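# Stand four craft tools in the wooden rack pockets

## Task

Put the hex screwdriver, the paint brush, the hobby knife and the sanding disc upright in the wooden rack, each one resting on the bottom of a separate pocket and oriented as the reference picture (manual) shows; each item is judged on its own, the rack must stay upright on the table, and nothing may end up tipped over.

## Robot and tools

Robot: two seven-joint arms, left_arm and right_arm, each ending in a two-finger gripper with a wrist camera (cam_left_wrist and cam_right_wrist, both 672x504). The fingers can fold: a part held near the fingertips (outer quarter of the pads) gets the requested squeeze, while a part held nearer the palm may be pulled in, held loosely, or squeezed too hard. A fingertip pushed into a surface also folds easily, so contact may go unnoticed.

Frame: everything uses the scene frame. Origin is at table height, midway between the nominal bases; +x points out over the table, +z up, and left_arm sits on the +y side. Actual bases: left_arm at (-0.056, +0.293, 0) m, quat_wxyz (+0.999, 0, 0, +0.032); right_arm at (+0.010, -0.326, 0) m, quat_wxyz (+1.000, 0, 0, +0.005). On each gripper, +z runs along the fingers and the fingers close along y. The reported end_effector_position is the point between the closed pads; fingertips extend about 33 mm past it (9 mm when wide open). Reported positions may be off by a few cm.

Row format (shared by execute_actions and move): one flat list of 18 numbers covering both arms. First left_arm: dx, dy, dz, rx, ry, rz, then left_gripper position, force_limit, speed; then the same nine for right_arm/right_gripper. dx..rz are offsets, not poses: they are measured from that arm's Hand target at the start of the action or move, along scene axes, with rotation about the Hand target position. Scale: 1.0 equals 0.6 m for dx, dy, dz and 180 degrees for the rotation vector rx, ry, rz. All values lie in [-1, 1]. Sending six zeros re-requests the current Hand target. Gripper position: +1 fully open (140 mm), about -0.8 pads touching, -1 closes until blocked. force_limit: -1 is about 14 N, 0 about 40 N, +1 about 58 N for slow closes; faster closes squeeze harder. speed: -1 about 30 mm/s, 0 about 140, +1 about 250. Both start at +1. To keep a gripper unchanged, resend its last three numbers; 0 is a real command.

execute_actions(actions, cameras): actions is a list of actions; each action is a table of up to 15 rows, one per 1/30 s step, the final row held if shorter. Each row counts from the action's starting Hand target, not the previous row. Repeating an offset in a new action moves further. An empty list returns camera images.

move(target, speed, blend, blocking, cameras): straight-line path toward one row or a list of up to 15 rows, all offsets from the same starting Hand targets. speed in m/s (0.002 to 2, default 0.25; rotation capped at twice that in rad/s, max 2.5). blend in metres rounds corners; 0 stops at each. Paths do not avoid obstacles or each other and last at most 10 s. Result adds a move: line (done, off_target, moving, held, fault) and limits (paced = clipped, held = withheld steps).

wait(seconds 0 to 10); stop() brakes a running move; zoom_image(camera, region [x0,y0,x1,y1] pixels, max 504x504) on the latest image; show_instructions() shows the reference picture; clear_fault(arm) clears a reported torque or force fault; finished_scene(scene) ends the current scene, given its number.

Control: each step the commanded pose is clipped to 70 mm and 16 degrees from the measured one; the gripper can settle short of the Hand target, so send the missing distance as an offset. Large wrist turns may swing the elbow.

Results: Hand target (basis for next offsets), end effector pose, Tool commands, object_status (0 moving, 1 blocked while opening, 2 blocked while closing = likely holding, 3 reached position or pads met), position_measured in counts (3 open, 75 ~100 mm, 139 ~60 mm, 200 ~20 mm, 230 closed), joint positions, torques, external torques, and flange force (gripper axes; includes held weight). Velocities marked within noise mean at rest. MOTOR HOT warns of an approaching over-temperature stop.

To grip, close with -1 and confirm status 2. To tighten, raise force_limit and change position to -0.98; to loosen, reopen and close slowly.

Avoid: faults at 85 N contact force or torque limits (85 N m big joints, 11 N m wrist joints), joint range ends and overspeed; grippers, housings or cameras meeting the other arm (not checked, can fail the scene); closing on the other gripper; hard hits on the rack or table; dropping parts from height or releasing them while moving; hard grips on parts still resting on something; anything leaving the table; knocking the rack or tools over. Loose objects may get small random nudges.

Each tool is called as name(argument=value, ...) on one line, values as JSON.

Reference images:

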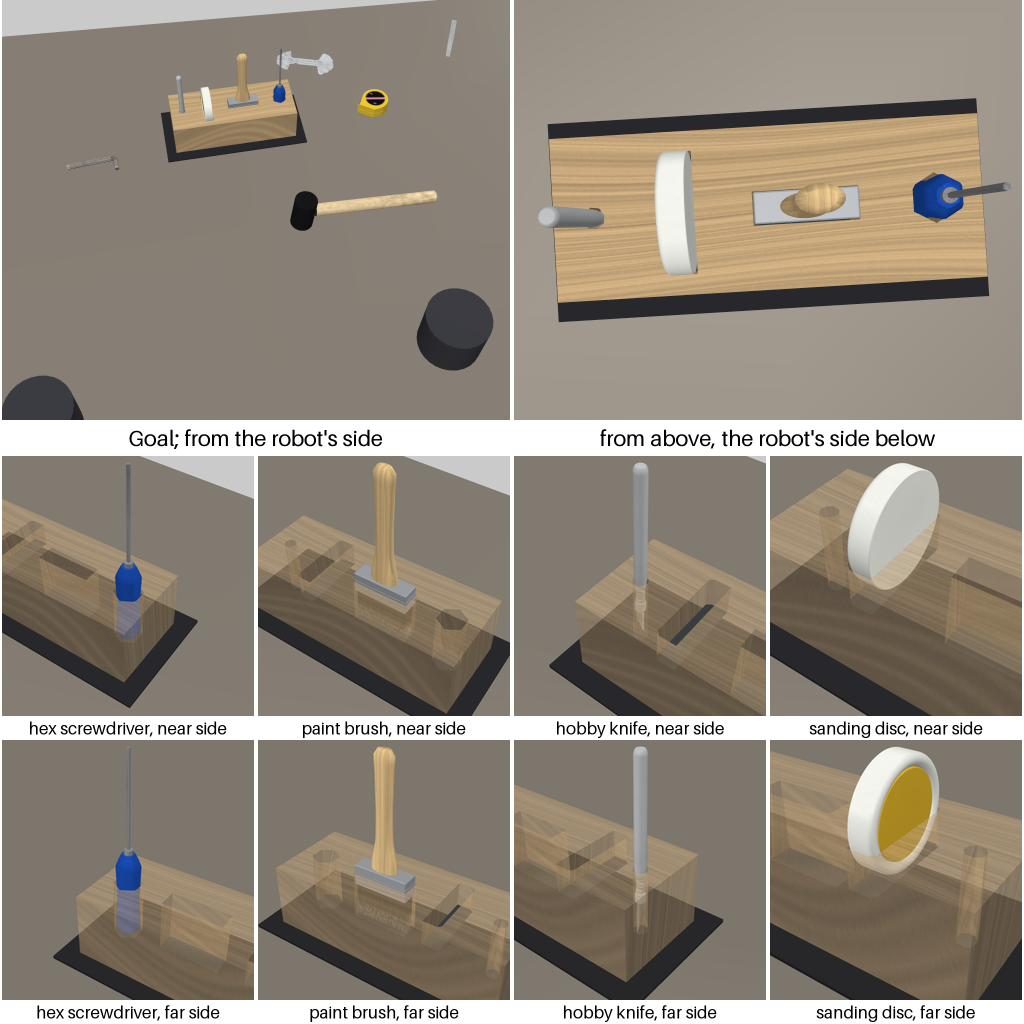

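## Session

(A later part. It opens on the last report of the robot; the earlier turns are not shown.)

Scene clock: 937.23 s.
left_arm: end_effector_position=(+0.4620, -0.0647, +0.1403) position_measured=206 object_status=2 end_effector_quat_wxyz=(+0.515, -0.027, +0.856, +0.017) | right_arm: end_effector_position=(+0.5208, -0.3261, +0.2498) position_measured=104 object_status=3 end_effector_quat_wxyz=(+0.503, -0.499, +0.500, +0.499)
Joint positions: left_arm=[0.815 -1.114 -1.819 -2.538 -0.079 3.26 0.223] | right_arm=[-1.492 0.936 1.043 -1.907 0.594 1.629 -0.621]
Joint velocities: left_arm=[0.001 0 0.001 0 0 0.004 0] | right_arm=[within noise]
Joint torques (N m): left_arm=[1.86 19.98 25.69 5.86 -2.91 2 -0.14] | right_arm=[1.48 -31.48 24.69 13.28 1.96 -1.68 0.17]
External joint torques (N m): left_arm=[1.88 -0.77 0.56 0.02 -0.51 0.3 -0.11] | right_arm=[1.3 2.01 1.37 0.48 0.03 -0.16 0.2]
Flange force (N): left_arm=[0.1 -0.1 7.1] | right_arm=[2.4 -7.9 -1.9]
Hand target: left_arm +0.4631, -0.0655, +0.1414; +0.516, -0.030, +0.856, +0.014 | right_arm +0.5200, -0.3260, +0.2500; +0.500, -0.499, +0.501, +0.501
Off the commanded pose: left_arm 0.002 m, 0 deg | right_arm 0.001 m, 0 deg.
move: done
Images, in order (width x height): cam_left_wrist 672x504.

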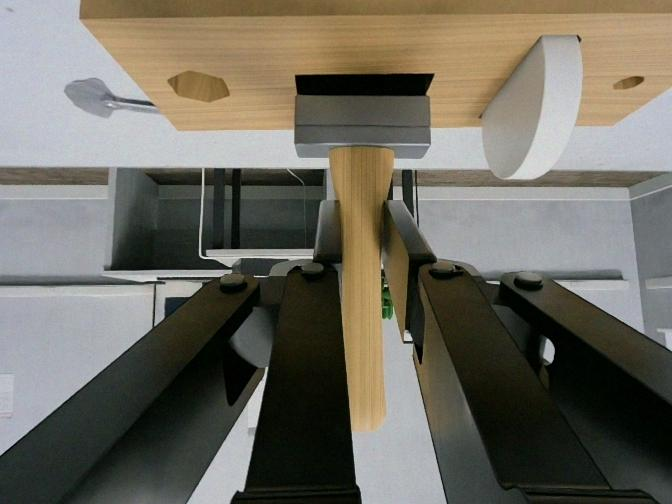

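move(target=[[-0.003,0,0,0,0,0,-1,0,-1,0,0,0,0,0,0,0.2,-0.3,-1],[-0.003,0,-0.012,0,0,0,-1,0,-1,0,0,0,0,0,0,0.2,-0.3,-1]], speed=0.02, cameras=["cam_left_wrist"])

zoom_image(camera="cam_left_wrist", region=[286, 60, 446, 180])

Scene clock: 956.03 s.
left_arm: end_effector_position=(+0.4609, -0.0643, +0.1343) position_measured=206 object_status=2 end_effector_quat_wxyz=(+0.516, -0.027, +0.856, +0.017) | right_arm: end_effector_position=(+0.5208, -0.3261, +0.2498) position_measured=104 object_status=3 end_effector_quat_wxyz=(+0.503, -0.499, +0.500, +0.499)
Joint positions: left_arm=[0.819 -1.126 -1.834 -2.538 -0.089 3.266 0.217] | right_arm=[-1.492 0.936 1.043 -1.907 0.594 1.629 -0.621]
Joint velocities: left_arm=[0.003 0 -0.002 0 -0.002 0.003 -0.002] | right_arm=[within noise]
Joint torques (N m): left_arm=[1.8 20.05 24.91 5.29 -3.11 1.93 -0.2] | right_arm=[1.44 -31.45 24.69 13.31 1.96 -1.69 0.1]
External joint torques (N m): left_arm=[1.75 -0.91 -0.2 -0.05 -0.7 0.26 -0.17] | right_arm=[1.46 1.96 1.57 0.5 0.04 -0.19 0.13]
Flange force (N): left_arm=[2.1 -0.3 7.7] | right_arm=[2.2 -8.1 -1.7]
Hand target: left_arm +0.4613, -0.0655, +0.1342; +0.516, -0.030, +0.856, +0.014 | right_arm +0.5200, -0.3260, +0.2500; +0.500, -0.499, +0.501, +0.501
Off the commanded pose: left_arm 0.001 m, 0 deg | right_arm 0.001 m, 0 deg.
move: done
Images, in order (width x height): cam_left_wrist 672x504.

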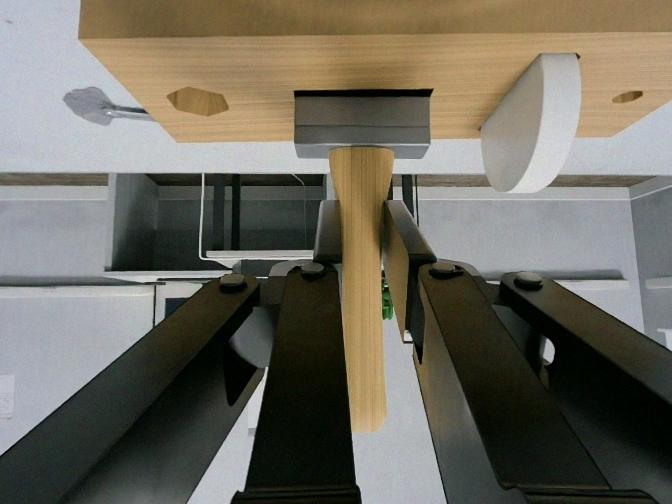

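Scaled by 3.150 from the camera's 672x504 image, which has a finer 960x720 frame.

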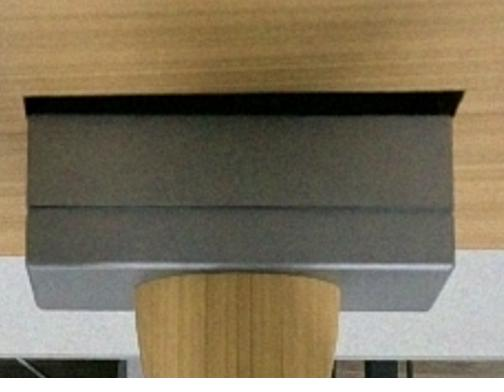

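move(target=[0,0,-0.0075,0,0,0,-1,0,-1,0,0,0,0,0,0,0.2,-0.3,-1], speed=0.01, cameras=["cam_left_wrist"])

zoom_image(camera="cam_left_wrist", region=[286, 60, 446, 180])

Scene clock: 961.53 s.
left_arm: end_effector_position=(+0.4630, -0.0638, +0.1338) position_measured=206 object_status=2 end_effector_quat_wxyz=(+0.518, -0.031, +0.855, +0.015) | right_arm: end_effector_position=(+0.5208, -0.3261, +0.2498) position_measured=104 object_status=3 end_effector_quat_wxyz=(+0.503, -0.499, +0.500, +0.499)
Joint positions: left_arm=[0.825 -1.135 -1.839 -2.536 -0.101 3.273 0.212] | right_arm=[-1.492 0.936 1.043 -1.907 0.594 1.629 -0.621]
Joint torques (N m): left_arm=[1.21 20.53 21.22 5.35 -2.2 1.68 -0.19] | right_arm=[1.44 -31.49 24.73 13.27 1.96 -1.68 0.13]
External joint torques (N m): left_arm=[1.3 -0.59 -3.97 0.14 0.22 -0.01 -0.17] | right_arm=[1.32 1.96 1.47 0.46 0.04 -0.16 0.16]
Flange force (N): left_arm=[7.8 -1.9 11.8] | right_arm=[2.2 -7.7 -1.7]
Hand target: left_arm +0.4613, -0.0655, +0.1297; +0.516, -0.030, +0.856, +0.014 | right_arm +0.5200, -0.3260, +0.2500; +0.500, -0.499, +0.501, +0.501
Off the commanded pose: left_arm 0.005 m, 0 deg | right_arm 0.001 m, 0 deg.
move: off_target (left_arm)
Images, in order (width x height): cam_left_wrist 672x504.

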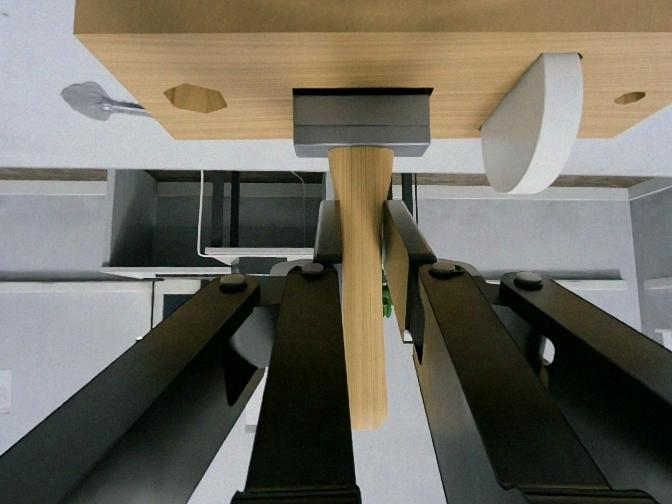

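Scaled by 3.150 from the camera's 672x504 image, which has a finer 960x720 frame.

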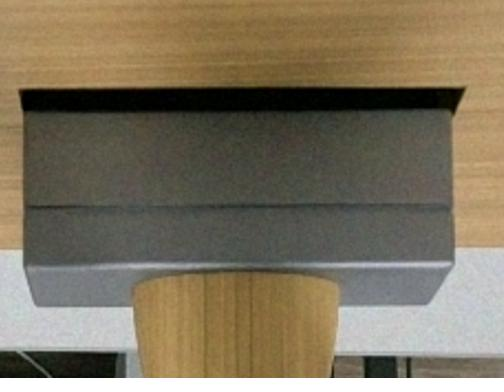

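move(target=[0.0,0.001,0.005,0,0,0,-1,0,-1,0,0,0,0,0,0,0.2,-0.3,-1], speed=0.01, cameras=["cam_left_wrist"])

Scene clock: 976.07 s.
left_arm: end_effector_position=(+0.4627, -0.0639, +0.1339) position_measured=206 object_status=2 end_effector_quat_wxyz=(+0.518, -0.031, +0.855, +0.014) | right_arm: end_effector_position=(+0.5208, -0.3261, +0.2498) position_measured=104 object_status=3 end_effector_quat_wxyz=(+0.503, -0.499, +0.500, +0.499)
Joint positions: left_arm=[0.825 -1.133 -1.839 -2.536 -0.102 3.273 0.212] | right_arm=[-1.492 0.936 1.043 -1.907 0.594 1.629 -0.621]
Joint torques (N m): left_arm=[0.33 21.63 24.12 4.78 -2.15 1.67 0.06] | right_arm=[1.44 -31.46 24.73 13.28 1.96 -1.69 0.14]
External joint torques (N m): left_arm=[0.27 0.6 -1.1 -0.37 0.28 -0.01 0.08] | right_arm=[1.31 2.03 1.47 0.48 0.05 -0.17 0.17]
Flange force (N): left_arm=[0.7 1.0 1.6] | right_arm=[2.3 -7.9 -1.8]
Hand target: left_arm +0.4613, -0.0649, +0.1327; +0.516, -0.030, +0.856, +0.014 | right_arm +0.5200, -0.3260, +0.2500; +0.500, -0.499, +0.501, +0.501
Off the commanded pose: left_arm 0.002 m, 0 deg | right_arm 0.001 m, 0 deg.
move: done
Images, in order (width x height): cam_left_wrist 672x504.

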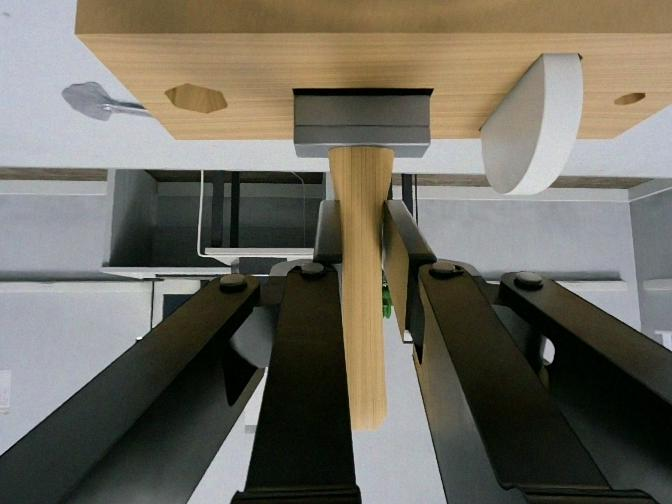

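execute_actions(actions=[[[0,0,0,0,0,0,-0.33,0,-1,0,0,0,0,0,0,0.2,-0.3,-1]],[[0,0,0,0,0,0,-0.33,0,-1,0,0,0,0,0,0,0.2,-0.3,-1]],[[0,0,0,0,0,0,-0.33,0,-1,0,0,0,0,0,0,0.2,-0.3,-1]]], cameras=["cam_left_wrist"])

zoom_image(camera="cam_left_wrist", region=[236, 60, 486, 310])

Scene clock: 980.97 s.
left_arm: end_effector_position=(+0.4625, -0.0642, +0.1339) position_measured=171 object_status=3 end_effector_quat_wxyz=(+0.517, -0.031, +0.855, +0.014) | right_arm: end_effector_position=(+0.5208, -0.3261, +0.2498) position_measured=104 object_status=3 end_effector_quat_wxyz=(+0.503, -0.499, +0.500, +0.499)
Joint positions: left_arm=[0.824 -1.132 -1.839 -2.536 -0.102 3.273 0.212] | right_arm=[-1.492 0.936 1.043 -1.907 0.594 1.629 -0.621]
Joint torques (N m): left_arm=[0.54 21.4 24.98 4.58 -2.52 1.67 0.06] | right_arm=[1.43 -31.48 24.7 13.3 1.97 -1.7 0.11]
External joint torques (N m): left_arm=[0.67 0.27 -0.25 -0.74 -0.09 -0.05 0.09] | right_arm=[1.25 1.97 1.44 0.57 0.06 -0.17 0.14]
External joint torques at the end of the 1st action: left_arm=[0.55 0.24 -0.35 -0.55 -0.08 -0.04 0.07] | right_arm=[1.39 1.98 1.53 0.51 0.06 -0.16 0.16]
External joint torques at the end of the 2nd action: left_arm=[0.42 0.33 -0.35 -0.54 -0.07 -0.02 0.08] | right_arm=[1.38 1.97 1.55 0.56 0.03 -0.17 0.16]
Flange force (N): left_arm=[-0.1 1.9 1.2] | right_arm=[2.2 -7.9 -2.0]
Flange force at the end of the 1st action (N): left_arm=[0.1 1.3 1.3] | right_arm=[2.2 -8.0 -1.8]
Flange force at the end of the 2nd action (N): left_arm=[0.0 1.4 0.8] | right_arm=[2.2 -8.2 -1.9]
Hand target: left_arm +0.4613, -0.0649, +0.1327; +0.516, -0.030, +0.856, +0.014 | right_arm +0.5200, -0.3260, +0.2500; +0.500, -0.499, +0.501, +0.501
Off the commanded pose: left_arm 0.002 m, 0 deg | right_arm 0.001 m, 0 deg.
Images, in order (width x height): cam_left_wrist 672x504.

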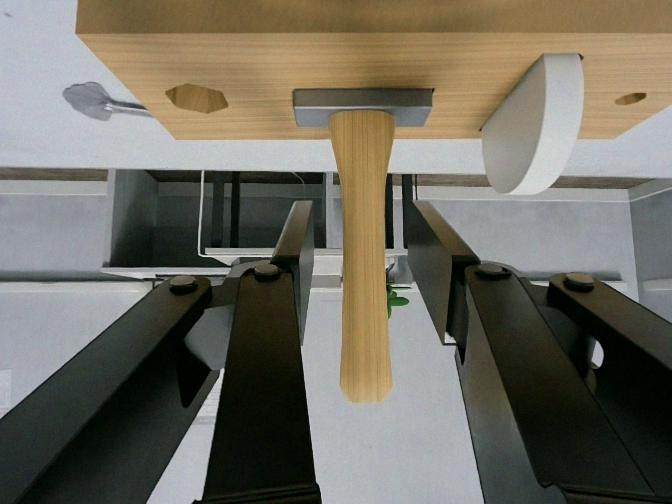

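Scaled by 2.016 from the camera's 672x504 image, which has a finer 960x720 frame.

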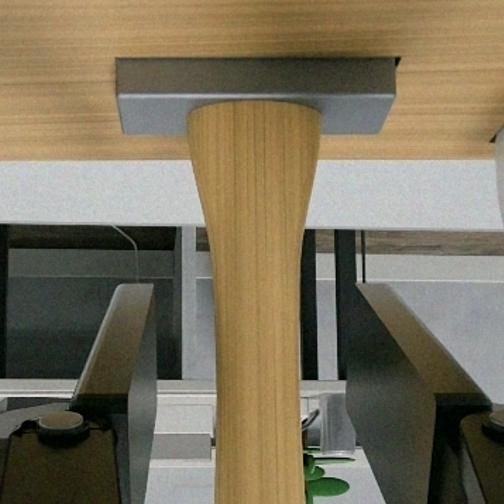

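move(target=[-0.1,-0.007,0.053,0,0,0,-0.33,0,-1,0,0,0,0,0,0,0.2,-0.3,-1], speed=0.06, cameras=["cam_left_wrist"])

zoom_image(camera="cam_left_wrist", region=[216, 60, 466, 310])

Scene clock: 985.67 s.
left_arm: end_effector_position=(+0.4015, -0.0702, +0.1645) position_measured=171 object_status=3 end_effector_quat_wxyz=(+0.517, -0.027, +0.855, +0.015) | right_arm: end_effector_position=(+0.5208, -0.3261, +0.2498) position_measured=104 object_status=3 end_effector_quat_wxyz=(+0.503, -0.499, +0.500, +0.499)
Joint positions: left_arm=[0.556 -1.097 -1.721 -2.645 -0.102 3.142 0.212] | right_arm=[-1.492 0.936 1.043 -1.907 0.594 1.629 -0.621]
Joint velocities: left_arm=[0 0.001 0 -0.001 -0.002 -0.005 0] | right_arm=[within noise]
Joint torques (N m): left_arm=[0.54 17.26 24.15 5.22 -2.4 1.47 -0.11] | right_arm=[1.42 -31.49 24.74 13.32 1.97 -1.69 0.11]
External joint torques (N m): left_arm=[0.57 0.21 0.42 -1.09 -0.28 -0.22 -0.08] | right_arm=[1.17 1.97 1.43 0.58 0.06 -0.17 0.14]
Flange force (N): left_arm=[-0.7 2.5 -0.6] | right_arm=[2.2 -7.7 -2.0]
Hand target: left_arm +0.4013, -0.0691, +0.1645; +0.516, -0.030, +0.856, +0.014 | right_arm +0.5200, -0.3260, +0.2500; +0.500, -0.499, +0.501, +0.501
Off the commanded pose: left_arm 0.001 m, 0 deg | right_arm 0.001 m, 0 deg.
move: done
Images, in order (width x height): cam_left_wrist 672x504.

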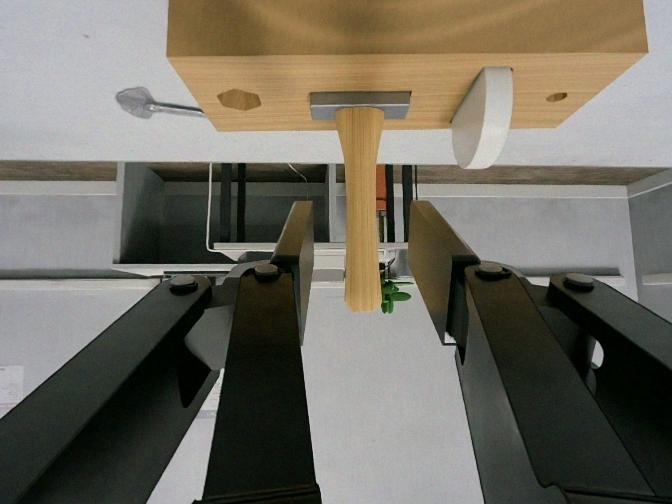

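Scaled by 2.016 from the camera's 672x504 image, which has a finer 960x720 frame.

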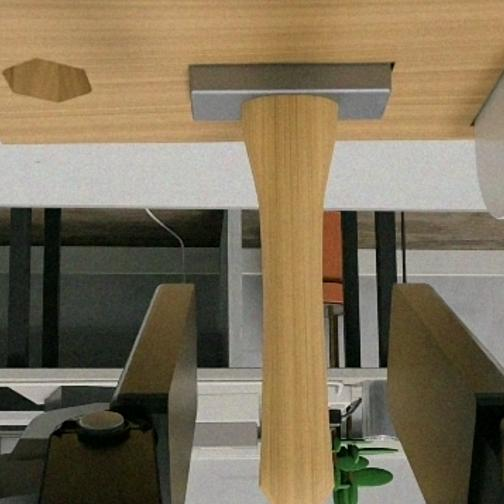

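show_instructions()

Reference images for this scene: manual.

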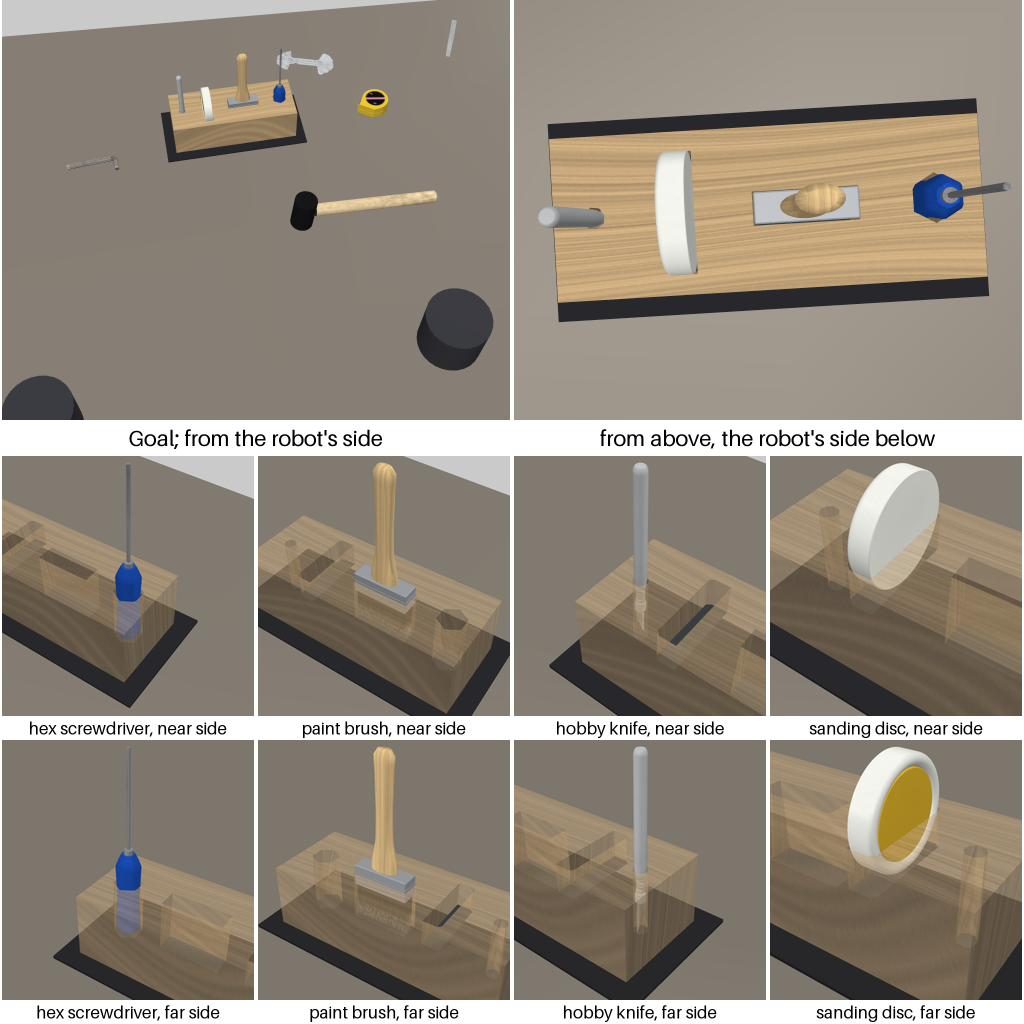

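move(target=[[-0.0688,0.1152,0.2925,-0.0208,0.3446,-0.0011,0.2,0,-0.5,0,0,0,0,0,0,0.2,-0.3,-1],[-0.0938,0.7152,0.2592,-0.3306,0.2164,0.5252,0.2,0,-0.5,0,0,0,0,0,0,0.2,-0.3,-1]], speed=[0.15,0.25], blend=0.03, cameras=["cam_left_wrist"])

Scene clock: 1078.47 s.
left_arm: end_effector_position=(+0.3442, +0.3609, +0.3192) position_measured=104 object_status=3 end_effector_quat_wxyz=(+0.000, +0.819, -0.574, -0.002) | right_arm: end_effector_position=(+0.5208, -0.3261, +0.2498) position_measured=104 object_status=3 end_effector_quat_wxyz=(+0.503, -0.499, +0.500, +0.499)
Joint positions: left_arm=[0.704 -0.556 -0.486 -2.29 -0.251 1.779 0.052] | right_arm=[-1.492 0.936 1.043 -1.907 0.594 1.629 -0.621]
Joint velocities: left_arm=[0 -0.001 0 0 -0.001 0 -0.006] | right_arm=[within noise]
Joint torques (N m): left_arm=[1.45 -11.81 6.82 24.4 0.25 2.58 -0.3] | right_arm=[1.42 -31.51 24.66 13.31 1.97 -1.68 0.08]
External joint torques (N m): left_arm=[1.42 -1.29 -0.21 0.25 -0.49 -0.01 -0.3] | right_arm=[1.33 2 1.41 0.47 0.05 -0.17 0.11]
Flange force (N): left_arm=[0.3 2.3 -0.7] | right_arm=[2.4 -7.8 -1.8]
Hand target: left_arm +0.3450, +0.3601, +0.3201; +0.000, +0.821, -0.571, +0.000 | right_arm +0.5200, -0.3260, +0.2500; +0.500, -0.499, +0.501, +0.501
Off the commanded pose: left_arm 0.001 m, 1 deg | right_arm 0.001 m, 0 deg.
move: done
Images, in order (width x height): cam_left_wrist 672x504.

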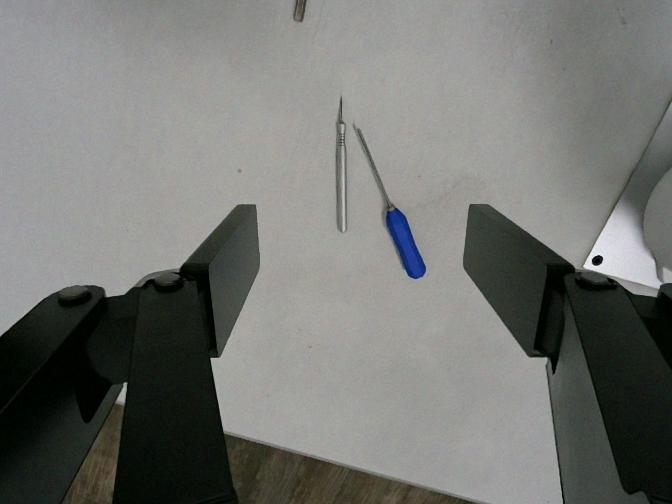

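move(target=[-0.02,0.0665,-0.33,0,0,0,-0.4,0,-0.5,0,0,0,0,0,0,0.2,-0.3,-1], speed=0.15, cameras=["cam_left_wrist"])

zoom_image(camera="cam_left_wrist", region=[216, 0, 466, 250])

Scene clock: 1086.77 s.
left_arm: end_effector_position=(+0.3329, +0.3993, +0.1226) position_measured=179 object_status=3 end_effector_quat_wxyz=(+0.000, +0.823, -0.568, +0.000) | right_arm: end_effector_position=(+0.5208, -0.3261, +0.2498) position_measured=104 object_status=3 end_effector_quat_wxyz=(+0.503, -0.499, +0.500, +0.499)
Joint positions: left_arm=[0.741 -0.335 -0.554 -2.654 -0.247 2.351 0.089] | right_arm=[-1.492 0.936 1.043 -1.907 0.594 1.629 -0.621]
Joint velocities: left_arm=[0.002 0 -0.001 0.001 0.001 0.005 0] | right_arm=[within noise]
Joint torques (N m): left_arm=[1.04 -15.53 4.39 21.23 1.15 2.72 0.25] | right_arm=[1.45 -31.47 24.74 13.33 1.95 -1.69 0.09]
External joint torques (N m): left_arm=[0.96 -0.28 0.26 -0.2 0.62 0.14 0.25] | right_arm=[1.34 2.04 1.46 0.49 0.02 -0.18 0.12]
Flange force (N): left_arm=[-2.3 -0.6 0.4] | right_arm=[2.4 -7.9 -1.9]
Hand target: left_arm +0.3330, +0.4000, +0.1221; +0.000, +0.821, -0.571, +0.000 | right_arm +0.5200, -0.3260, +0.2500; +0.500, -0.499, +0.501, +0.501
Off the commanded pose: left_arm 0.001 m, 0 deg | right_arm 0.001 m, 0 deg.
move: done
Images, in order (width x height): cam_left_wrist 672x504.

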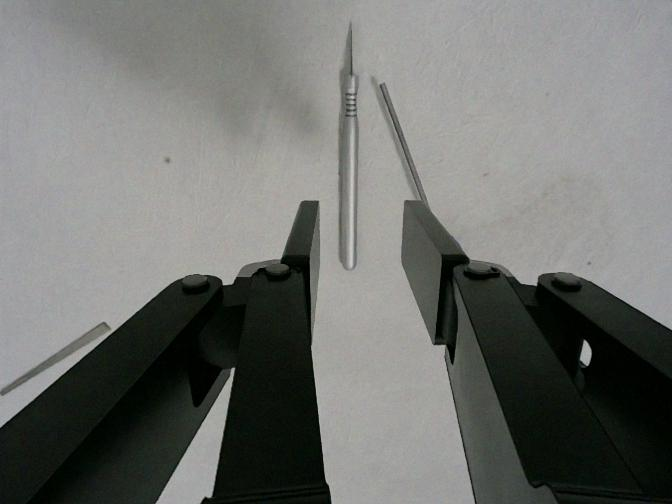

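Scaled by 2.016 from the camera's 672x504 image, which has a finer 960x720 frame.

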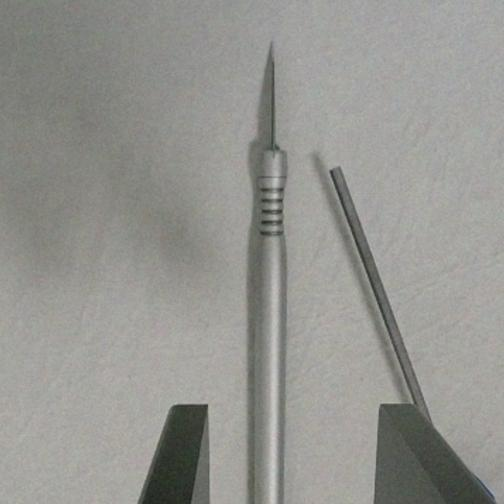

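move(target=[0.003,0.0012,-0.1445,0,0,0,-0.5,0,-0.5,0,0,0,0,0,0,0.2,-0.3,-1], speed=0.08, cameras=["cam_left_wrist"])

execute_actions(actions=[[[0,0,0,0,0,0,-1,-0.3,-1,0,0,0,0,0,0,0.2,-0.3,-1]],[[0,0,0,0,0,0,-1,-0.3,-1,0,0,0,0,0,0,0.2,-0.3,-1]],[[0,0,0,0,0,0,-1,-0.3,-1,0,0,0,0,0,0,0.2,-0.3,-1]],[[0,0,0,0,0,0,-1,-0.3,-1,0,0,0,0,0,0,0.2,-0.3,-1]]], cameras=["cam_left_wrist"])

Scene clock: 1099.87 s.
left_arm: end_effector_position=(+0.3341, +0.4004, +0.0355) position_measured=192 object_status=3 end_effector_quat_wxyz=(+0.000, +0.820, -0.572, +0.000) | right_arm: end_effector_position=(+0.5208, -0.3261, +0.2498) position_measured=104 object_status=3 end_effector_quat_wxyz=(+0.503, -0.499, +0.500, +0.499)
Joint positions: left_arm=[0.819 -0.075 -0.631 -2.709 -0.093 2.646 -0.016] | right_arm=[-1.492 0.936 1.043 -1.907 0.594 1.629 -0.621]
Joint velocities: left_arm=[-0.001 0 -0.001 0 0 0.001 -0.006] | right_arm=[within noise]
Joint torques (N m): left_arm=[1.48 -19.66 0.94 18.02 0.95 2.78 -0.23] | right_arm=[1.4 -31.47 24.71 13.29 1.97 -1.7 0.11]
External joint torques (N m): left_arm=[1.45 -0.3 -0.12 -0.08 0.59 0.18 -0.23] | right_arm=[1.3 1.97 1.48 0.5 0.05 -0.18 0.14]
Flange force (N): left_arm=[-0.9 -3.3 3.9] | right_arm=[2.2 -7.7 -1.8]
Hand target: left_arm +0.3348, +0.4007, +0.0354; +0.000, +0.821, -0.571, +0.000 | right_arm +0.5200, -0.3260, +0.2500; +0.500, -0.499, +0.501, +0.501
Off the commanded pose: left_arm 0.001 m, 0 deg | right_arm 0.001 m, 0 deg.
move: done
Images, in order (width x height): cam_left_wrist 672x504.

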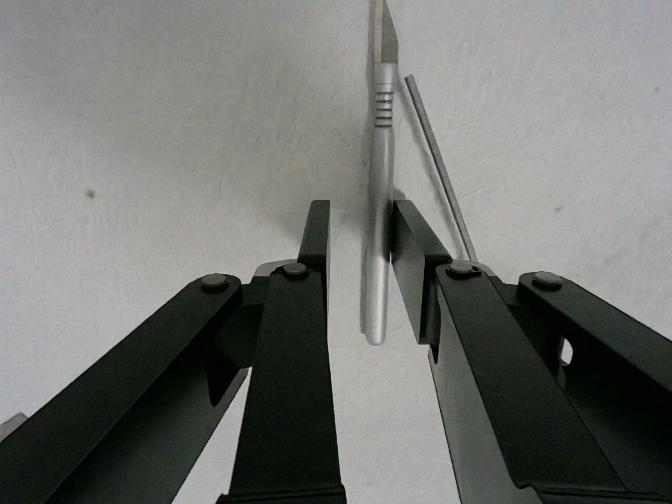

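Scene clock: 1102.07 s.
left_arm: end_effector_position=(+0.3341, +0.4005, +0.0355) position_measured=217 object_status=2 end_effector_quat_wxyz=(+0.000, +0.821, -0.572, +0.000) | right_arm: end_effector_position=(+0.5208, -0.3261, +0.2498) position_measured=104 object_status=3 end_effector_quat_wxyz=(+0.503, -0.499, +0.500, +0.499)
Joint positions: left_arm=[0.819 -0.074 -0.631 -2.709 -0.092 2.646 -0.019] | right_arm=[-1.492 0.936 1.043 -1.907 0.594 1.629 -0.621]
Joint torques (N m): left_arm=[1.08 -19.69 1.4 18.02 0.93 2.8 -0.23] | right_arm=[1.41 -31.5 24.72 13.29 1.96 -1.68 0.11]
External joint torques (N m): left_arm=[0.98 -0.33 0.27 0.01 0.58 0.21 -0.23] | right_arm=[1.24 1.93 1.48 0.56 0.05 -0.16 0.14]
External joint torques at the end of the 1st action: left_arm=[1.05 -0.29 0.25 0.04 0.57 0.19 -0.26] | right_arm=[1.17 1.95 1.43 0.55 0.04 -0.15 0.16]
External joint torques at the end of the 2nd action: left_arm=[0.99 -0.26 0.26 -0.02 0.58 0.2 -0.22] | right_arm=[1.27 1.94 1.53 0.56 0.06 -0.19 0.13]
External joint torques at the end of the 3rd action: left_arm=[1.1 -0.38 0.33 0.08 0.56 0.23 -0.2] | right_arm=[1.25 1.87 1.48 0.59 0.07 -0.17 0.09]
Flange force (N): left_arm=[-0.9 -2.8 3.2] | right_arm=[2.1 -7.7 -1.9]
Flange force at the end of the 1st action (N): left_arm=[-0.8 -3.2 3.4] | right_arm=[2.2 -7.6 -1.9]
Flange force at the end of the 2nd action (N): left_arm=[-0.9 -2.9 3.4] | right_arm=[2.1 -7.8 -1.9]
Flange force at the end of the 3rd action (N): left_arm=[-1.1 -2.9 3.1] | right_arm=[2.1 -7.7 -1.9]
Hand target: left_arm +0.3348, +0.4007, +0.0354; +0.000, +0.821, -0.571, +0.000 | right_arm +0.5200, -0.3260, +0.2500; +0.500, -0.499, +0.501, +0.501
Off the commanded pose: left_arm 0.001 m, 0 deg | right_arm 0.001 m, 0 deg.
Images, in order (width x height): cam_left_wrist 672x504.

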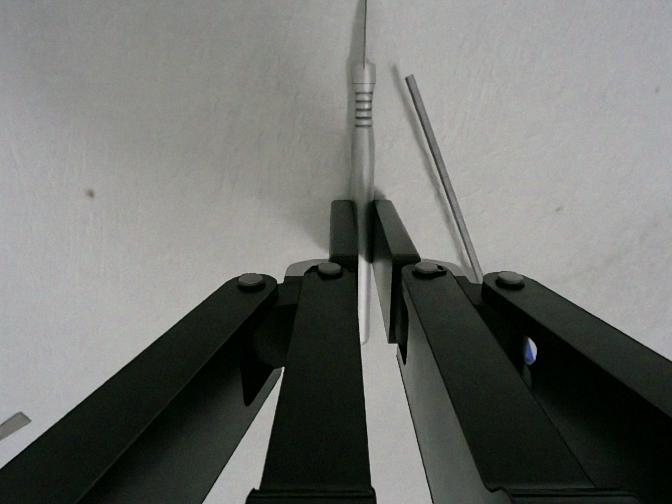

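move(target=[[0,0,0.1667,0,0,0,-1,-0.3,-1,0,0,0,0,0,0,0.2,-0.3,-1],[-0.0247,-0.3345,0.1667,0,0,-0.7528,-1,-0.3,-1,0,0,0,0,0,0,0.2,-0.3,-1],[-0.0247,-0.3345,0.0333,0,0,-0.7528,-1,-0.3,-1,0,0,0,0,0,0,0.2,-0.3,-1],[-0.0247,-0.3345,0.0018,0,0,-0.7528,-1,-0.3,-1,0,0,0,0,0,0,0.2,-0.3,-1]], speed=[0.08,0.25,0.1,0.025], blend=[0.02,0.02,0.005,0], cameras=["cam_left_wrist"])

Scene clock: 1118.47 s.
left_arm: end_effector_position=(+0.3201, +0.1996, +0.0372) position_measured=217 object_status=2 end_effector_quat_wxyz=(+0.000, +0.213, +0.977, -0.001) | right_arm: end_effector_position=(+0.5208, -0.3261, +0.2498) position_measured=104 object_status=3 end_effector_quat_wxyz=(+0.503, -0.499, +0.500, +0.499)
Joint positions: left_arm=[-0.301 -0.112 -0.006 -2.765 -0.004 2.655 1.763] | right_arm=[-1.492 0.936 1.043 -1.907 0.594 1.629 -0.621]
Joint velocities: left_arm=[0.001 -0.001 0.001 0 -0.001 0.003 0.002] | right_arm=[within noise]
Joint torques (N m): left_arm=[1.09 -22.28 0.22 17.4 0.69 2.76 0.32] | right_arm=[1.46 -31.52 24.73 13.35 1.95 -1.69 0.1]
External joint torques (N m): left_arm=[1.02 -0.49 0.23 -0.4 0.3 0.31 0.32] | right_arm=[1.22 1.82 1.49 0.68 0.04 -0.16 0.13]
Flange force (N): left_arm=[3.1 1.8 -0.4] | right_arm=[2.0 -7.8 -2.1]
Hand target: left_arm +0.3200, +0.2000, +0.0364; +0.001, +0.217, +0.976, +0.000 | right_arm +0.5200, -0.3260, +0.2500; +0.500, -0.499, +0.501, +0.501
Off the commanded pose: left_arm 0.001 m, 0 deg | right_arm 0.001 m, 0 deg.
move: done
Images, in order (width x height): cam_left_wrist 672x504.

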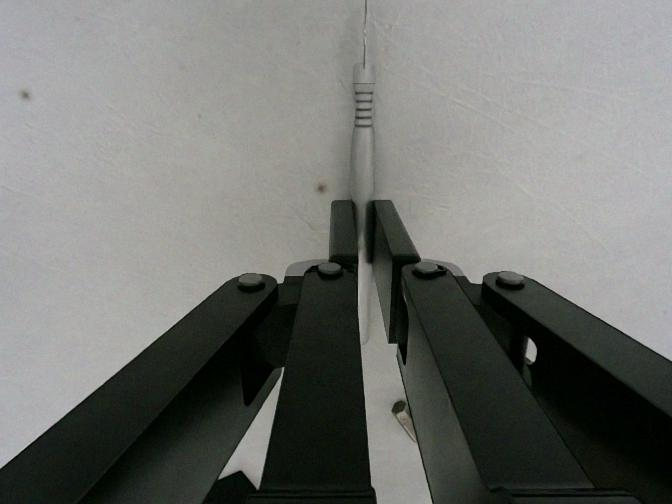

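move(target=[0,0,-0.0022,0,0,0,-1,-0.3,-1,0,0,0,0,0,0,0.2,-0.3,-1], speed=0.01)

execute_actions(actions=[[[0,0,0,0,0,0,-0.5,-0.3,-1,0,0,0,0,0,0,0.2,-0.3,-1]],[[0,0,0,0,0,0,-0.5,-0.3,-1,0,0,0,0,0,0,0.2,-0.3,-1]]], cameras=["cam_left_wrist"])

Scene clock: 1123.07 s.
left_arm: end_effector_position=(+0.3204, +0.1996, +0.0360) position_measured=217 object_status=2 end_effector_quat_wxyz=(+0.001, +0.214, +0.977, -0.001) | right_arm: end_effector_position=(+0.5208, -0.3261, +0.2498) position_measured=104 object_status=3 end_effector_quat_wxyz=(+0.503, -0.499, +0.500, +0.499)
Joint positions: left_arm=[-0.301 -0.107 -0.006 -2.765 -0.004 2.659 1.763] | right_arm=[-1.492 0.936 1.043 -1.907 0.594 1.629 -0.621]
Joint velocities: left_arm=[-0.001 0 -0.001 0 0.001 0.003 -0.001] | right_arm=[within noise]
Joint torques (N m): left_arm=[1.1 -22.36 0.29 17.15 0.69 2.74 0.28] | right_arm=[1.4 -31.52 24.7 13.31 1.95 -1.71 0.1]
External joint torques (N m): left_arm=[1.03 -0.51 0.31 -0.63 0.3 0.28 0.28] | right_arm=[1.47 1.94 1.56 0.42 0.04 -0.2 0.13]
Flange force (N): left_arm=[3.8 1.7 -0.5] | right_arm=[2.2 -7.8 -1.6]
Hand target: left_arm +0.3200, +0.2000, +0.0351; +0.001, +0.217, +0.976, +0.000 | right_arm +0.5200, -0.3260, +0.2500; +0.500, -0.499, +0.501, +0.501
Off the commanded pose: left_arm 0.001 m, 0 deg | right_arm 0.001 m, 0 deg.
move: done

Scene clock: 1124.27 s.
left_arm: end_effector_position=(+0.3206, +0.1995, +0.0361) position_measured=192 object_status=3 end_effector_quat_wxyz=(+0.001, +0.214, +0.977, -0.001) | right_arm: end_effector_position=(+0.5208, -0.3261, +0.2498) position_measured=104 object_status=3 end_effector_quat_wxyz=(+0.503, -0.499, +0.500, +0.499)
Joint positions: left_arm=[-0.301 -0.107 -0.006 -2.765 -0.004 2.66 1.763] | right_arm=[-1.492 0.936 1.043 -1.907 0.594 1.629 -0.621]
Joint torques (N m): left_arm=[1.07 -22.37 0.26 17.15 0.68 2.67 0.24] | right_arm=[1.44 -31.49 24.72 13.34 1.95 -1.69 0.14]
External joint torques (N m): left_arm=[1 -0.44 0.27 -0.65 0.29 0.21 0.24] | right_arm=[1.43 1.96 1.58 0.51 0.04 -0.19 0.17]
External joint torques at the end of the 1st action: left_arm=[1.02 -0.47 0.26 -0.63 0.3 0.22 0.25] | right_arm=[1.22 1.93 1.42 0.51 0.04 -0.16 0.15]
Flange force (N): left_arm=[3.6 1.6 -0.5] | right_arm=[2.2 -8.1 -1.8]
Flange force at the end of the 1st action (N): left_arm=[3.7 1.6 -0.6] | right_arm=[2.2 -7.6 -1.9]
Hand target: left_arm +0.3200, +0.2000, +0.0351; +0.001, +0.217, +0.976, +0.000 | right_arm +0.5200, -0.3260, +0.2500; +0.500, -0.499, +0.501, +0.501
Off the commanded pose: left_arm 0.001 m, 0 deg | right_arm 0.001 m, 0 deg.
Images, in order (width x height): cam_left_wrist 672x504.

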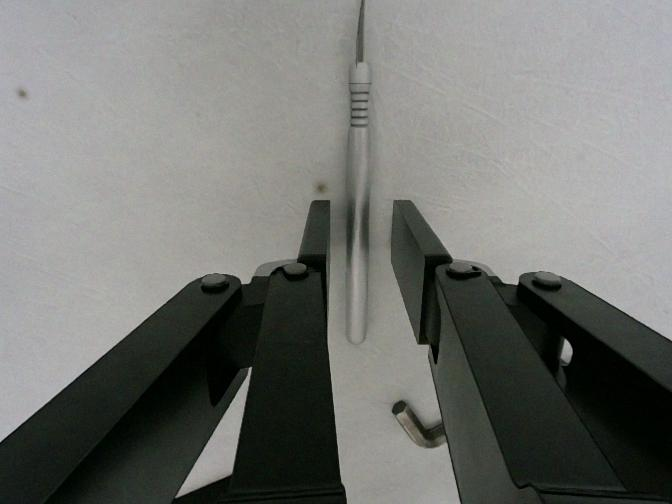

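move(target=[[0,0,0.17,0,0,0,-0.5,-0.3,-1,0,0,0,0,0,0,0.2,-0.3,-1],[0,0,0.17,0,0,0.5,-0.5,-0.3,-1,0,0,0,0,0,0,0.2,-0.3,-1],[0,0,0.17,0.0947,-0.0442,0.9945,-0.5,-0.3,-1,0,0,0,0,0,0,0.2,-0.3,-1]], speed=[0.08,0.35,0.35], blend=[0.01,0.01,0], cameras=["cam_left_wrist"])

zoom_image(camera="cam_left_wrist", region=[236, 150, 486, 400])

Scene clock: 1139.00 s.
left_arm: end_effector_position=(+0.3199, +0.2010, +0.1373) position_measured=192 object_status=3 end_effector_quat_wxyz=(-0.023, +0.970, -0.220, -0.103) | right_arm: end_effector_position=(+0.5208, -0.3261, +0.2498) position_measured=104 object_status=3 end_effector_quat_wxyz=(+0.503, -0.499, +0.500, +0.499)
Joint positions: left_arm=[1.052 -0.744 -1.302 -2.43 -0.658 1.872 -0.841] | right_arm=[-1.492 0.936 1.043 -1.907 0.594 1.629 -0.621]
Joint velocities: left_arm=[-0.001 0 0 0 0 0 -0.006] | right_arm=[within noise]
Joint torques (N m): left_arm=[1.56 6.44 17.57 17.27 0.45 1.97 -0.25] | right_arm=[1.5 -31.5 24.71 13.26 1.97 -1.69 0.08]
External joint torques (N m): left_arm=[1.39 -1.14 -0.38 0.21 -0.51 -0.23 -0.24] | right_arm=[1.26 1.94 1.41 0.52 0.05 -0.17 0.12]
Flange force (N): left_arm=[5.1 -1.6 0.8] | right_arm=[2.3 -7.6 -1.9]
Hand target: left_arm +0.3200, +0.2000, +0.1371; -0.023, +0.971, -0.216, -0.103 | right_arm +0.5200, -0.3260, +0.2500; +0.500, -0.499, +0.501, +0.501
Off the commanded pose: left_arm 0.001 m, 1 deg | right_arm 0.001 m, 0 deg.
move: done
Images, in order (width x height): cam_left_wrist 672x504.

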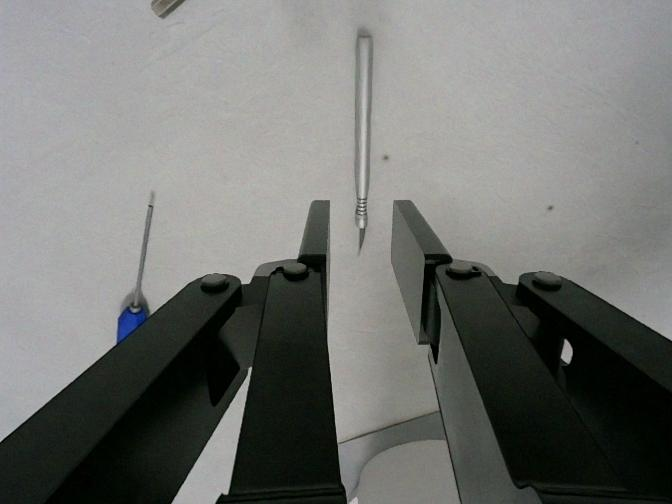

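Scaled by 2.016 from the camera's 672x504 image, which has a finer 960x720 frame.

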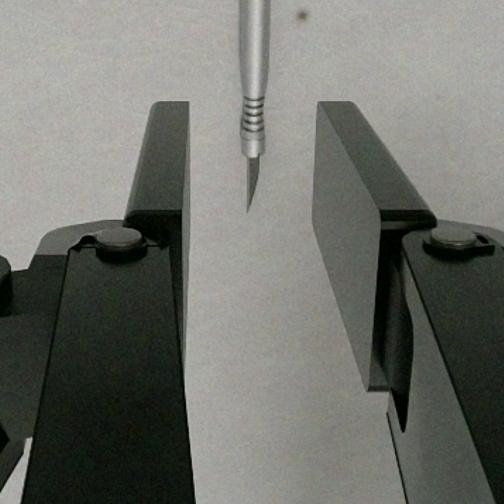

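move(target=[0.0322,-0.0265,-0.1035,0,0,0,-0.5,-0.3,-1,0,0,0,0,0,0,0.2,-0.3,-1], speed=0.1, cameras=["cam_left_wrist"])

Scene clock: 1150.17 s.
left_arm: end_effector_position=(+0.3377, +0.1846, +0.0752) position_measured=192 object_status=3 end_effector_quat_wxyz=(-0.023, +0.970, -0.219, -0.105) | right_arm: end_effector_position=(+0.5208, -0.3261, +0.2498) position_measured=104 object_status=3 end_effector_quat_wxyz=(+0.503, -0.499, +0.500, +0.499)
Joint positions: left_arm=[1.235 -0.719 -1.564 -2.403 -0.744 2.001 -0.851] | right_arm=[-1.492 0.936 1.043 -1.907 0.594 1.629 -0.621]
Joint velocities: left_arm=[0 0.001 -0.001 0.001 0 0.004 0.001] | right_arm=[within noise]
Joint torques (N m): left_arm=[1.47 11.88 18.25 15.21 0.37 2.42 -0.16] | right_arm=[1.39 -31.48 24.69 13.28 1.96 -1.69 0.09]
External joint torques (N m): left_arm=[1.41 -0.82 -0.26 0.02 -0.48 0.25 -0.15] | right_arm=[1.34 1.95 1.53 0.47 0.04 -0.18 0.12]
Flange force (N): left_arm=[6.8 -3.3 3.8] | right_arm=[2.2 -7.7 -1.7]
Hand target: left_arm +0.3393, +0.1841, +0.0750; -0.023, +0.971, -0.216, -0.103 | right_arm +0.5200, -0.3260, +0.2500; +0.500, -0.499, +0.501, +0.501
Off the commanded pose: left_arm 0.002 m, 0 deg | right_arm 0.001 m, 0 deg.
move: done
Images, in order (width x height): cam_left_wrist 672x504.

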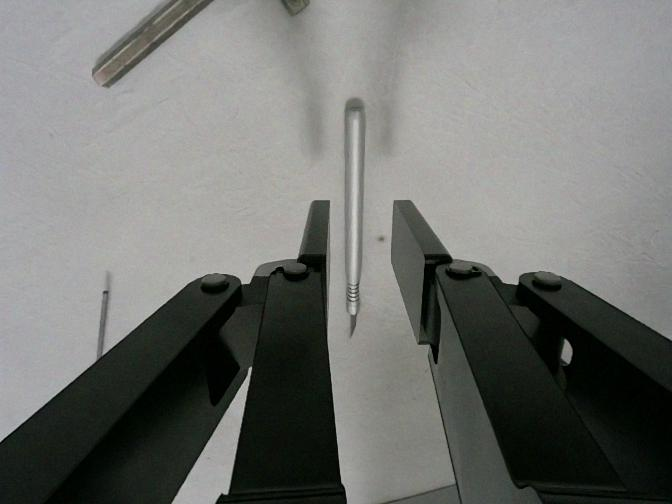

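move(target=[0.0068,-0.0008,-0.066,0,0,0,-0.5,-0.3,-1,0,0,0,0,0,0,0.2,-0.3,-1], speed=0.05)

execute_actions(actions=[[[0,0,0,0,0,0,-1,-0.2,-1,0,0,0,0,0,0,0.2,-0.3,-1]],[[0,0,0,0,0,0,-1,-0.2,-1,0,0,0,0,0,0,0.2,-0.3,-1]],[[0,0,0,0,0,0,-1,-0.2,-1,0,0,0,0,0,0,0.2,-0.3,-1]],[[0,0,0,0,0,0,-1,-0.2,-1,0,0,0,0,0,0,0.2,-0.3,-1]]], cameras=["cam_left_wrist"])

Scene clock: 1157.03 s.
left_arm: end_effector_position=(+0.3421, +0.1848, +0.0355) position_measured=192 object_status=3 end_effector_quat_wxyz=(-0.024, +0.971, -0.214, -0.104) | right_arm: end_effector_position=(+0.5208, -0.3261, +0.2498) position_measured=104 object_status=3 end_effector_quat_wxyz=(+0.503, -0.499, +0.500, +0.499)
Joint positions: left_arm=[1.347 -0.722 -1.716 -2.402 -0.8 2.087 -0.843] | right_arm=[-1.492 0.936 1.043 -1.907 0.594 1.629 -0.621]
Joint velocities: left_arm=[-0.001 0.001 0 -0.001 0 0.005 0.002] | right_arm=[within noise]
Joint torques (N m): left_arm=[1.49 16.1 18.15 13.84 0.44 2.5 0.33] | right_arm=[1.47 -31.48 24.73 13.33 1.95 -1.7 0.08]
External joint torques (N m): left_arm=[1.34 0.16 -0.48 0.04 -0.32 0.31 0.34] | right_arm=[1.42 2.01 1.48 0.46 0.03 -0.19 0.11]
Flange force (N): left_arm=[6.3 -4.3 5.2] | right_arm=[2.4 -8.0 -1.8]
Hand target: left_arm +0.3434, +0.1836, +0.0354; -0.023, +0.971, -0.216, -0.103 | right_arm +0.5200, -0.3260, +0.2500; +0.500, -0.499, +0.501, +0.501
Off the commanded pose: left_arm 0.002 m, 0 deg | right_arm 0.001 m, 0 deg.
move: done

Scene clock: 1159.23 s.
left_arm: end_effector_position=(+0.3425, +0.1844, +0.0355) position_measured=217 object_status=2 end_effector_quat_wxyz=(-0.024, +0.971, -0.214, -0.104) | right_arm: end_effector_position=(+0.5208, -0.3261, +0.2498) position_measured=104 object_status=3 end_effector_quat_wxyz=(+0.503, -0.499, +0.500, +0.499)
Joint positions: left_arm=[1.348 -0.72 -1.716 -2.402 -0.8 2.088 -0.843] | right_arm=[-1.492 0.936 1.043 -1.907 0.594 1.629 -0.621]
Joint torques (N m): left_arm=[1.41 16.08 17.92 13.72 0.46 2.46 0.19] | right_arm=[1.46 -31.49 24.67 13.28 1.97 -1.7 0.09]
External joint torques (N m): left_arm=[1.29 0.16 -0.66 -0.15 -0.31 0.26 0.2] | right_arm=[1.35 1.99 1.39 0.46 0.04 -0.18 0.13]
External joint torques at the end of the 1st action: left_arm=[1.39 0.14 -0.38 -0.08 0.06 0.19 0.24] | right_arm=[1.25 1.96 1.41 0.47 0.02 -0.19 0.14]
External joint torques at the end of the 2nd action: left_arm=[1.36 0.23 -0.58 -0.22 -0.3 0.26 0.25] | right_arm=[1.22 1.92 1.42 0.63 0.05 -0.17 0.16]
External joint torques at the end of the 3rd action: left_arm=[1.32 0.19 -0.63 -0.2 -0.3 0.26 0.26] | right_arm=[1.53 2.04 1.64 0.36 0.04 -0.19 0.18]
Flange force (N): left_arm=[6.2 -3.9 5.5] | right_arm=[2.4 -7.8 -1.8]
Flange force at the end of the 1st action (N): left_arm=[5.8 -4.3 4.0] | right_arm=[2.3 -7.6 -1.9]
Flange force at the end of the 2nd action (N): left_arm=[5.9 -4.1 5.5] | right_arm=[2.2 -7.9 -2.2]
Flange force at the end of the 3rd action (N): left_arm=[6.0 -4.1 5.6] | right_arm=[2.3 -7.9 -1.4]
Hand target: left_arm +0.3434, +0.1836, +0.0354; -0.023, +0.971, -0.216, -0.103 | right_arm +0.5200, -0.3260, +0.2500; +0.500, -0.499, +0.501, +0.501
Off the commanded pose: left_arm 0.001 m, 0 deg | right_arm 0.001 m, 0 deg.
Images, in order (width x height): cam_left_wrist 672x504.

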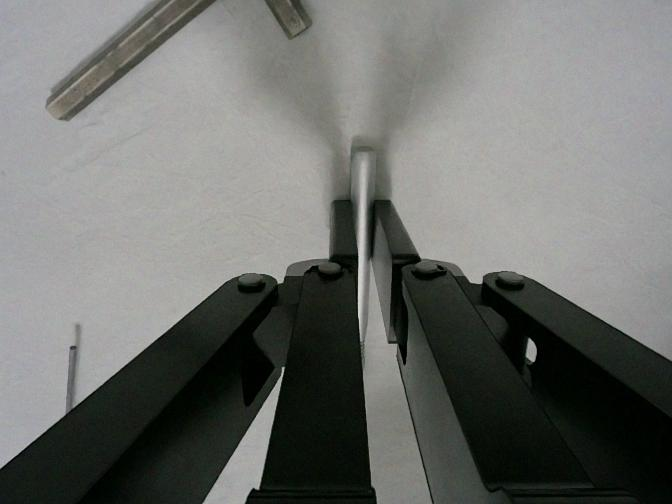

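move(target=[[0,0,0.05,0,0,0,-1,-0.2,-1,0,0,0,0,0,0,0.2,-0.3,-1],[0.0,0.05,0.30,0,0,0,-1,-0.2,-1,0,0,0,0,0,0,0.2,-0.3,-1]], speed=[0.05,0.12], blend=[0.01,0], cameras=["cam_left_wrist"])

zoom_image(camera="cam_left_wrist", region=[286, 110, 446, 270])

Scene clock: 1170.23 s.
left_arm: end_effector_position=(+0.3440, +0.2131, +0.2145) position_measured=217 object_status=2 end_effector_quat_wxyz=(-0.021, +0.971, -0.215, -0.101) | right_arm: end_effector_position=(+0.5208, -0.3261, +0.2498) position_measured=104 object_status=3 end_effector_quat_wxyz=(+0.503, -0.499, +0.500, +0.499)
Joint positions: left_arm=[1.085 -0.723 -1.184 -2.268 -0.554 1.709 -0.852] | right_arm=[-1.492 0.936 1.043 -1.907 0.594 1.629 -0.621]
Joint velocities: left_arm=[0.001 0.002 0 -0.001 -0.001 -0.004 -0.001] | right_arm=[within noise]
Joint torques (N m): left_arm=[0.7 5.91 18.51 19.21 1.7 1.98 0.09] | right_arm=[1.45 -31.49 24.77 13.27 1.93 -1.68 0.07]
External joint torques (N m): left_arm=[0.52 -0.69 0.46 0.15 0.62 -0.22 0.09] | right_arm=[1.37 1.93 1.6 0.53 0.02 -0.16 0.1]
Flange force (N): left_arm=[-1.1 -0.8 -1.9] | right_arm=[2.1 -7.8 -1.7]
Hand target: left_arm +0.3434, +0.2136, +0.2154; -0.023, +0.971, -0.216, -0.103 | right_arm +0.5200, -0.3260, +0.2500; +0.500, -0.499, +0.501, +0.501
Off the commanded pose: left_arm 0.001 m, 0 deg | right_arm 0.001 m, 0 deg.
move: done
Images, in order (width x height): cam_left_wrist 672x504.

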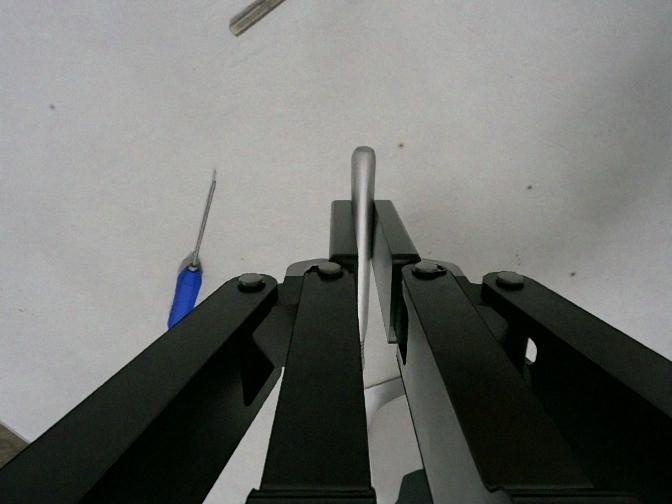

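Scaled by 3.150 from the camera's 672x504 image, which has a finer 960x720 frame.

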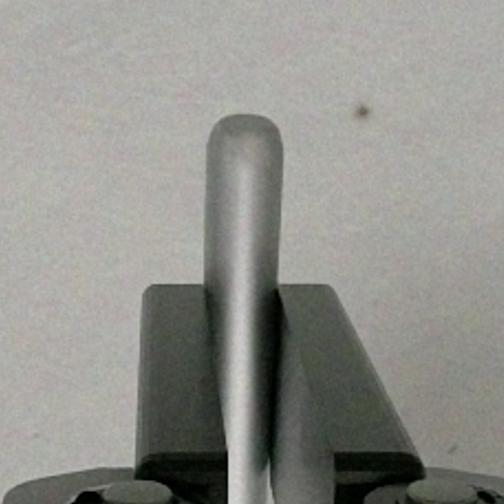

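move(target=[[0.0443,-0.006,0.141,-0.1716,-0.1862,-0.0755,-1,-0.2,-1,0,0,0,0,0,0,0.2,-0.3,-1],[0.1043,-0.0593,0.0577,-0.3431,-0.3724,-0.1510,-1,-0.2,-1,0,0,0,0,0,0,0.2,-0.3,-1]], speed=0.15, blend=[0.03,0], cameras=["cam_left_wrist"])

Scene clock: 1202.20 s.
left_arm: end_effector_position=(+0.4049, +0.1777, +0.2490) position_measured=217 object_status=2 end_effector_quat_wxyz=(+0.317, +0.676, -0.387, +0.541) | right_arm: end_effector_position=(+0.5208, -0.3261, +0.2498) position_measured=104 object_status=3 end_effector_quat_wxyz=(+0.503, -0.499, +0.500, +0.499)
Joint positions: left_arm=[0.276 -0.221 0.066 -2.768 -1.536 1.825 0.951] | right_arm=[-1.492 0.936 1.043 -1.907 0.594 1.629 -0.621]
Joint velocities: left_arm=[0 0 -0.002 0 0 -0.001 0.006] | right_arm=[within noise]
Joint torques (N m): left_arm=[1.04 -18.46 0.59 18.28 -1.65 -1.73 0.26] | right_arm=[1.44 -31.49 24.71 13.31 1.96 -1.69 0.06]
External joint torques (N m): left_arm=[1.05 -0.3 0.51 0.2 -0.61 -0.16 0.23] | right_arm=[1.26 1.89 1.46 0.57 0.04 -0.17 0.09]
Flange force (N): left_arm=[-0.5 0.1 -1.0] | right_arm=[2.2 -7.7 -1.9]
Hand target: left_arm +0.4059, +0.1780, +0.2500; +0.316, +0.674, -0.388, +0.544 | right_arm +0.5200, -0.3260, +0.2500; +0.500, -0.499, +0.501, +0.501
Off the commanded pose: left_arm 0.002 m, 0 deg | right_arm 0.001 m, 0 deg.
move: done
Images, in order (width x height): cam_left_wrist 672x504.

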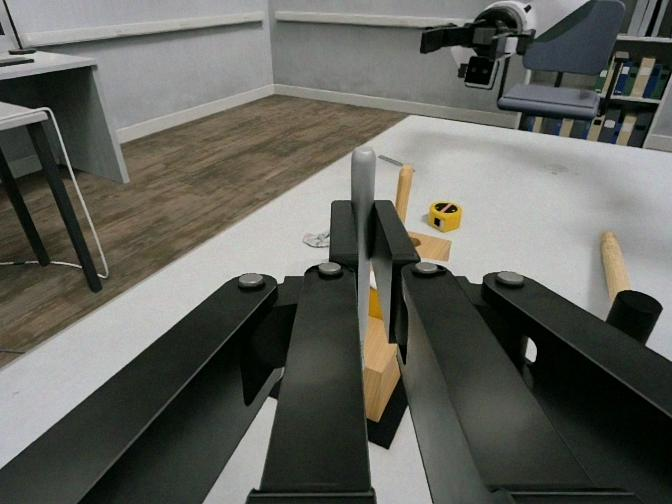

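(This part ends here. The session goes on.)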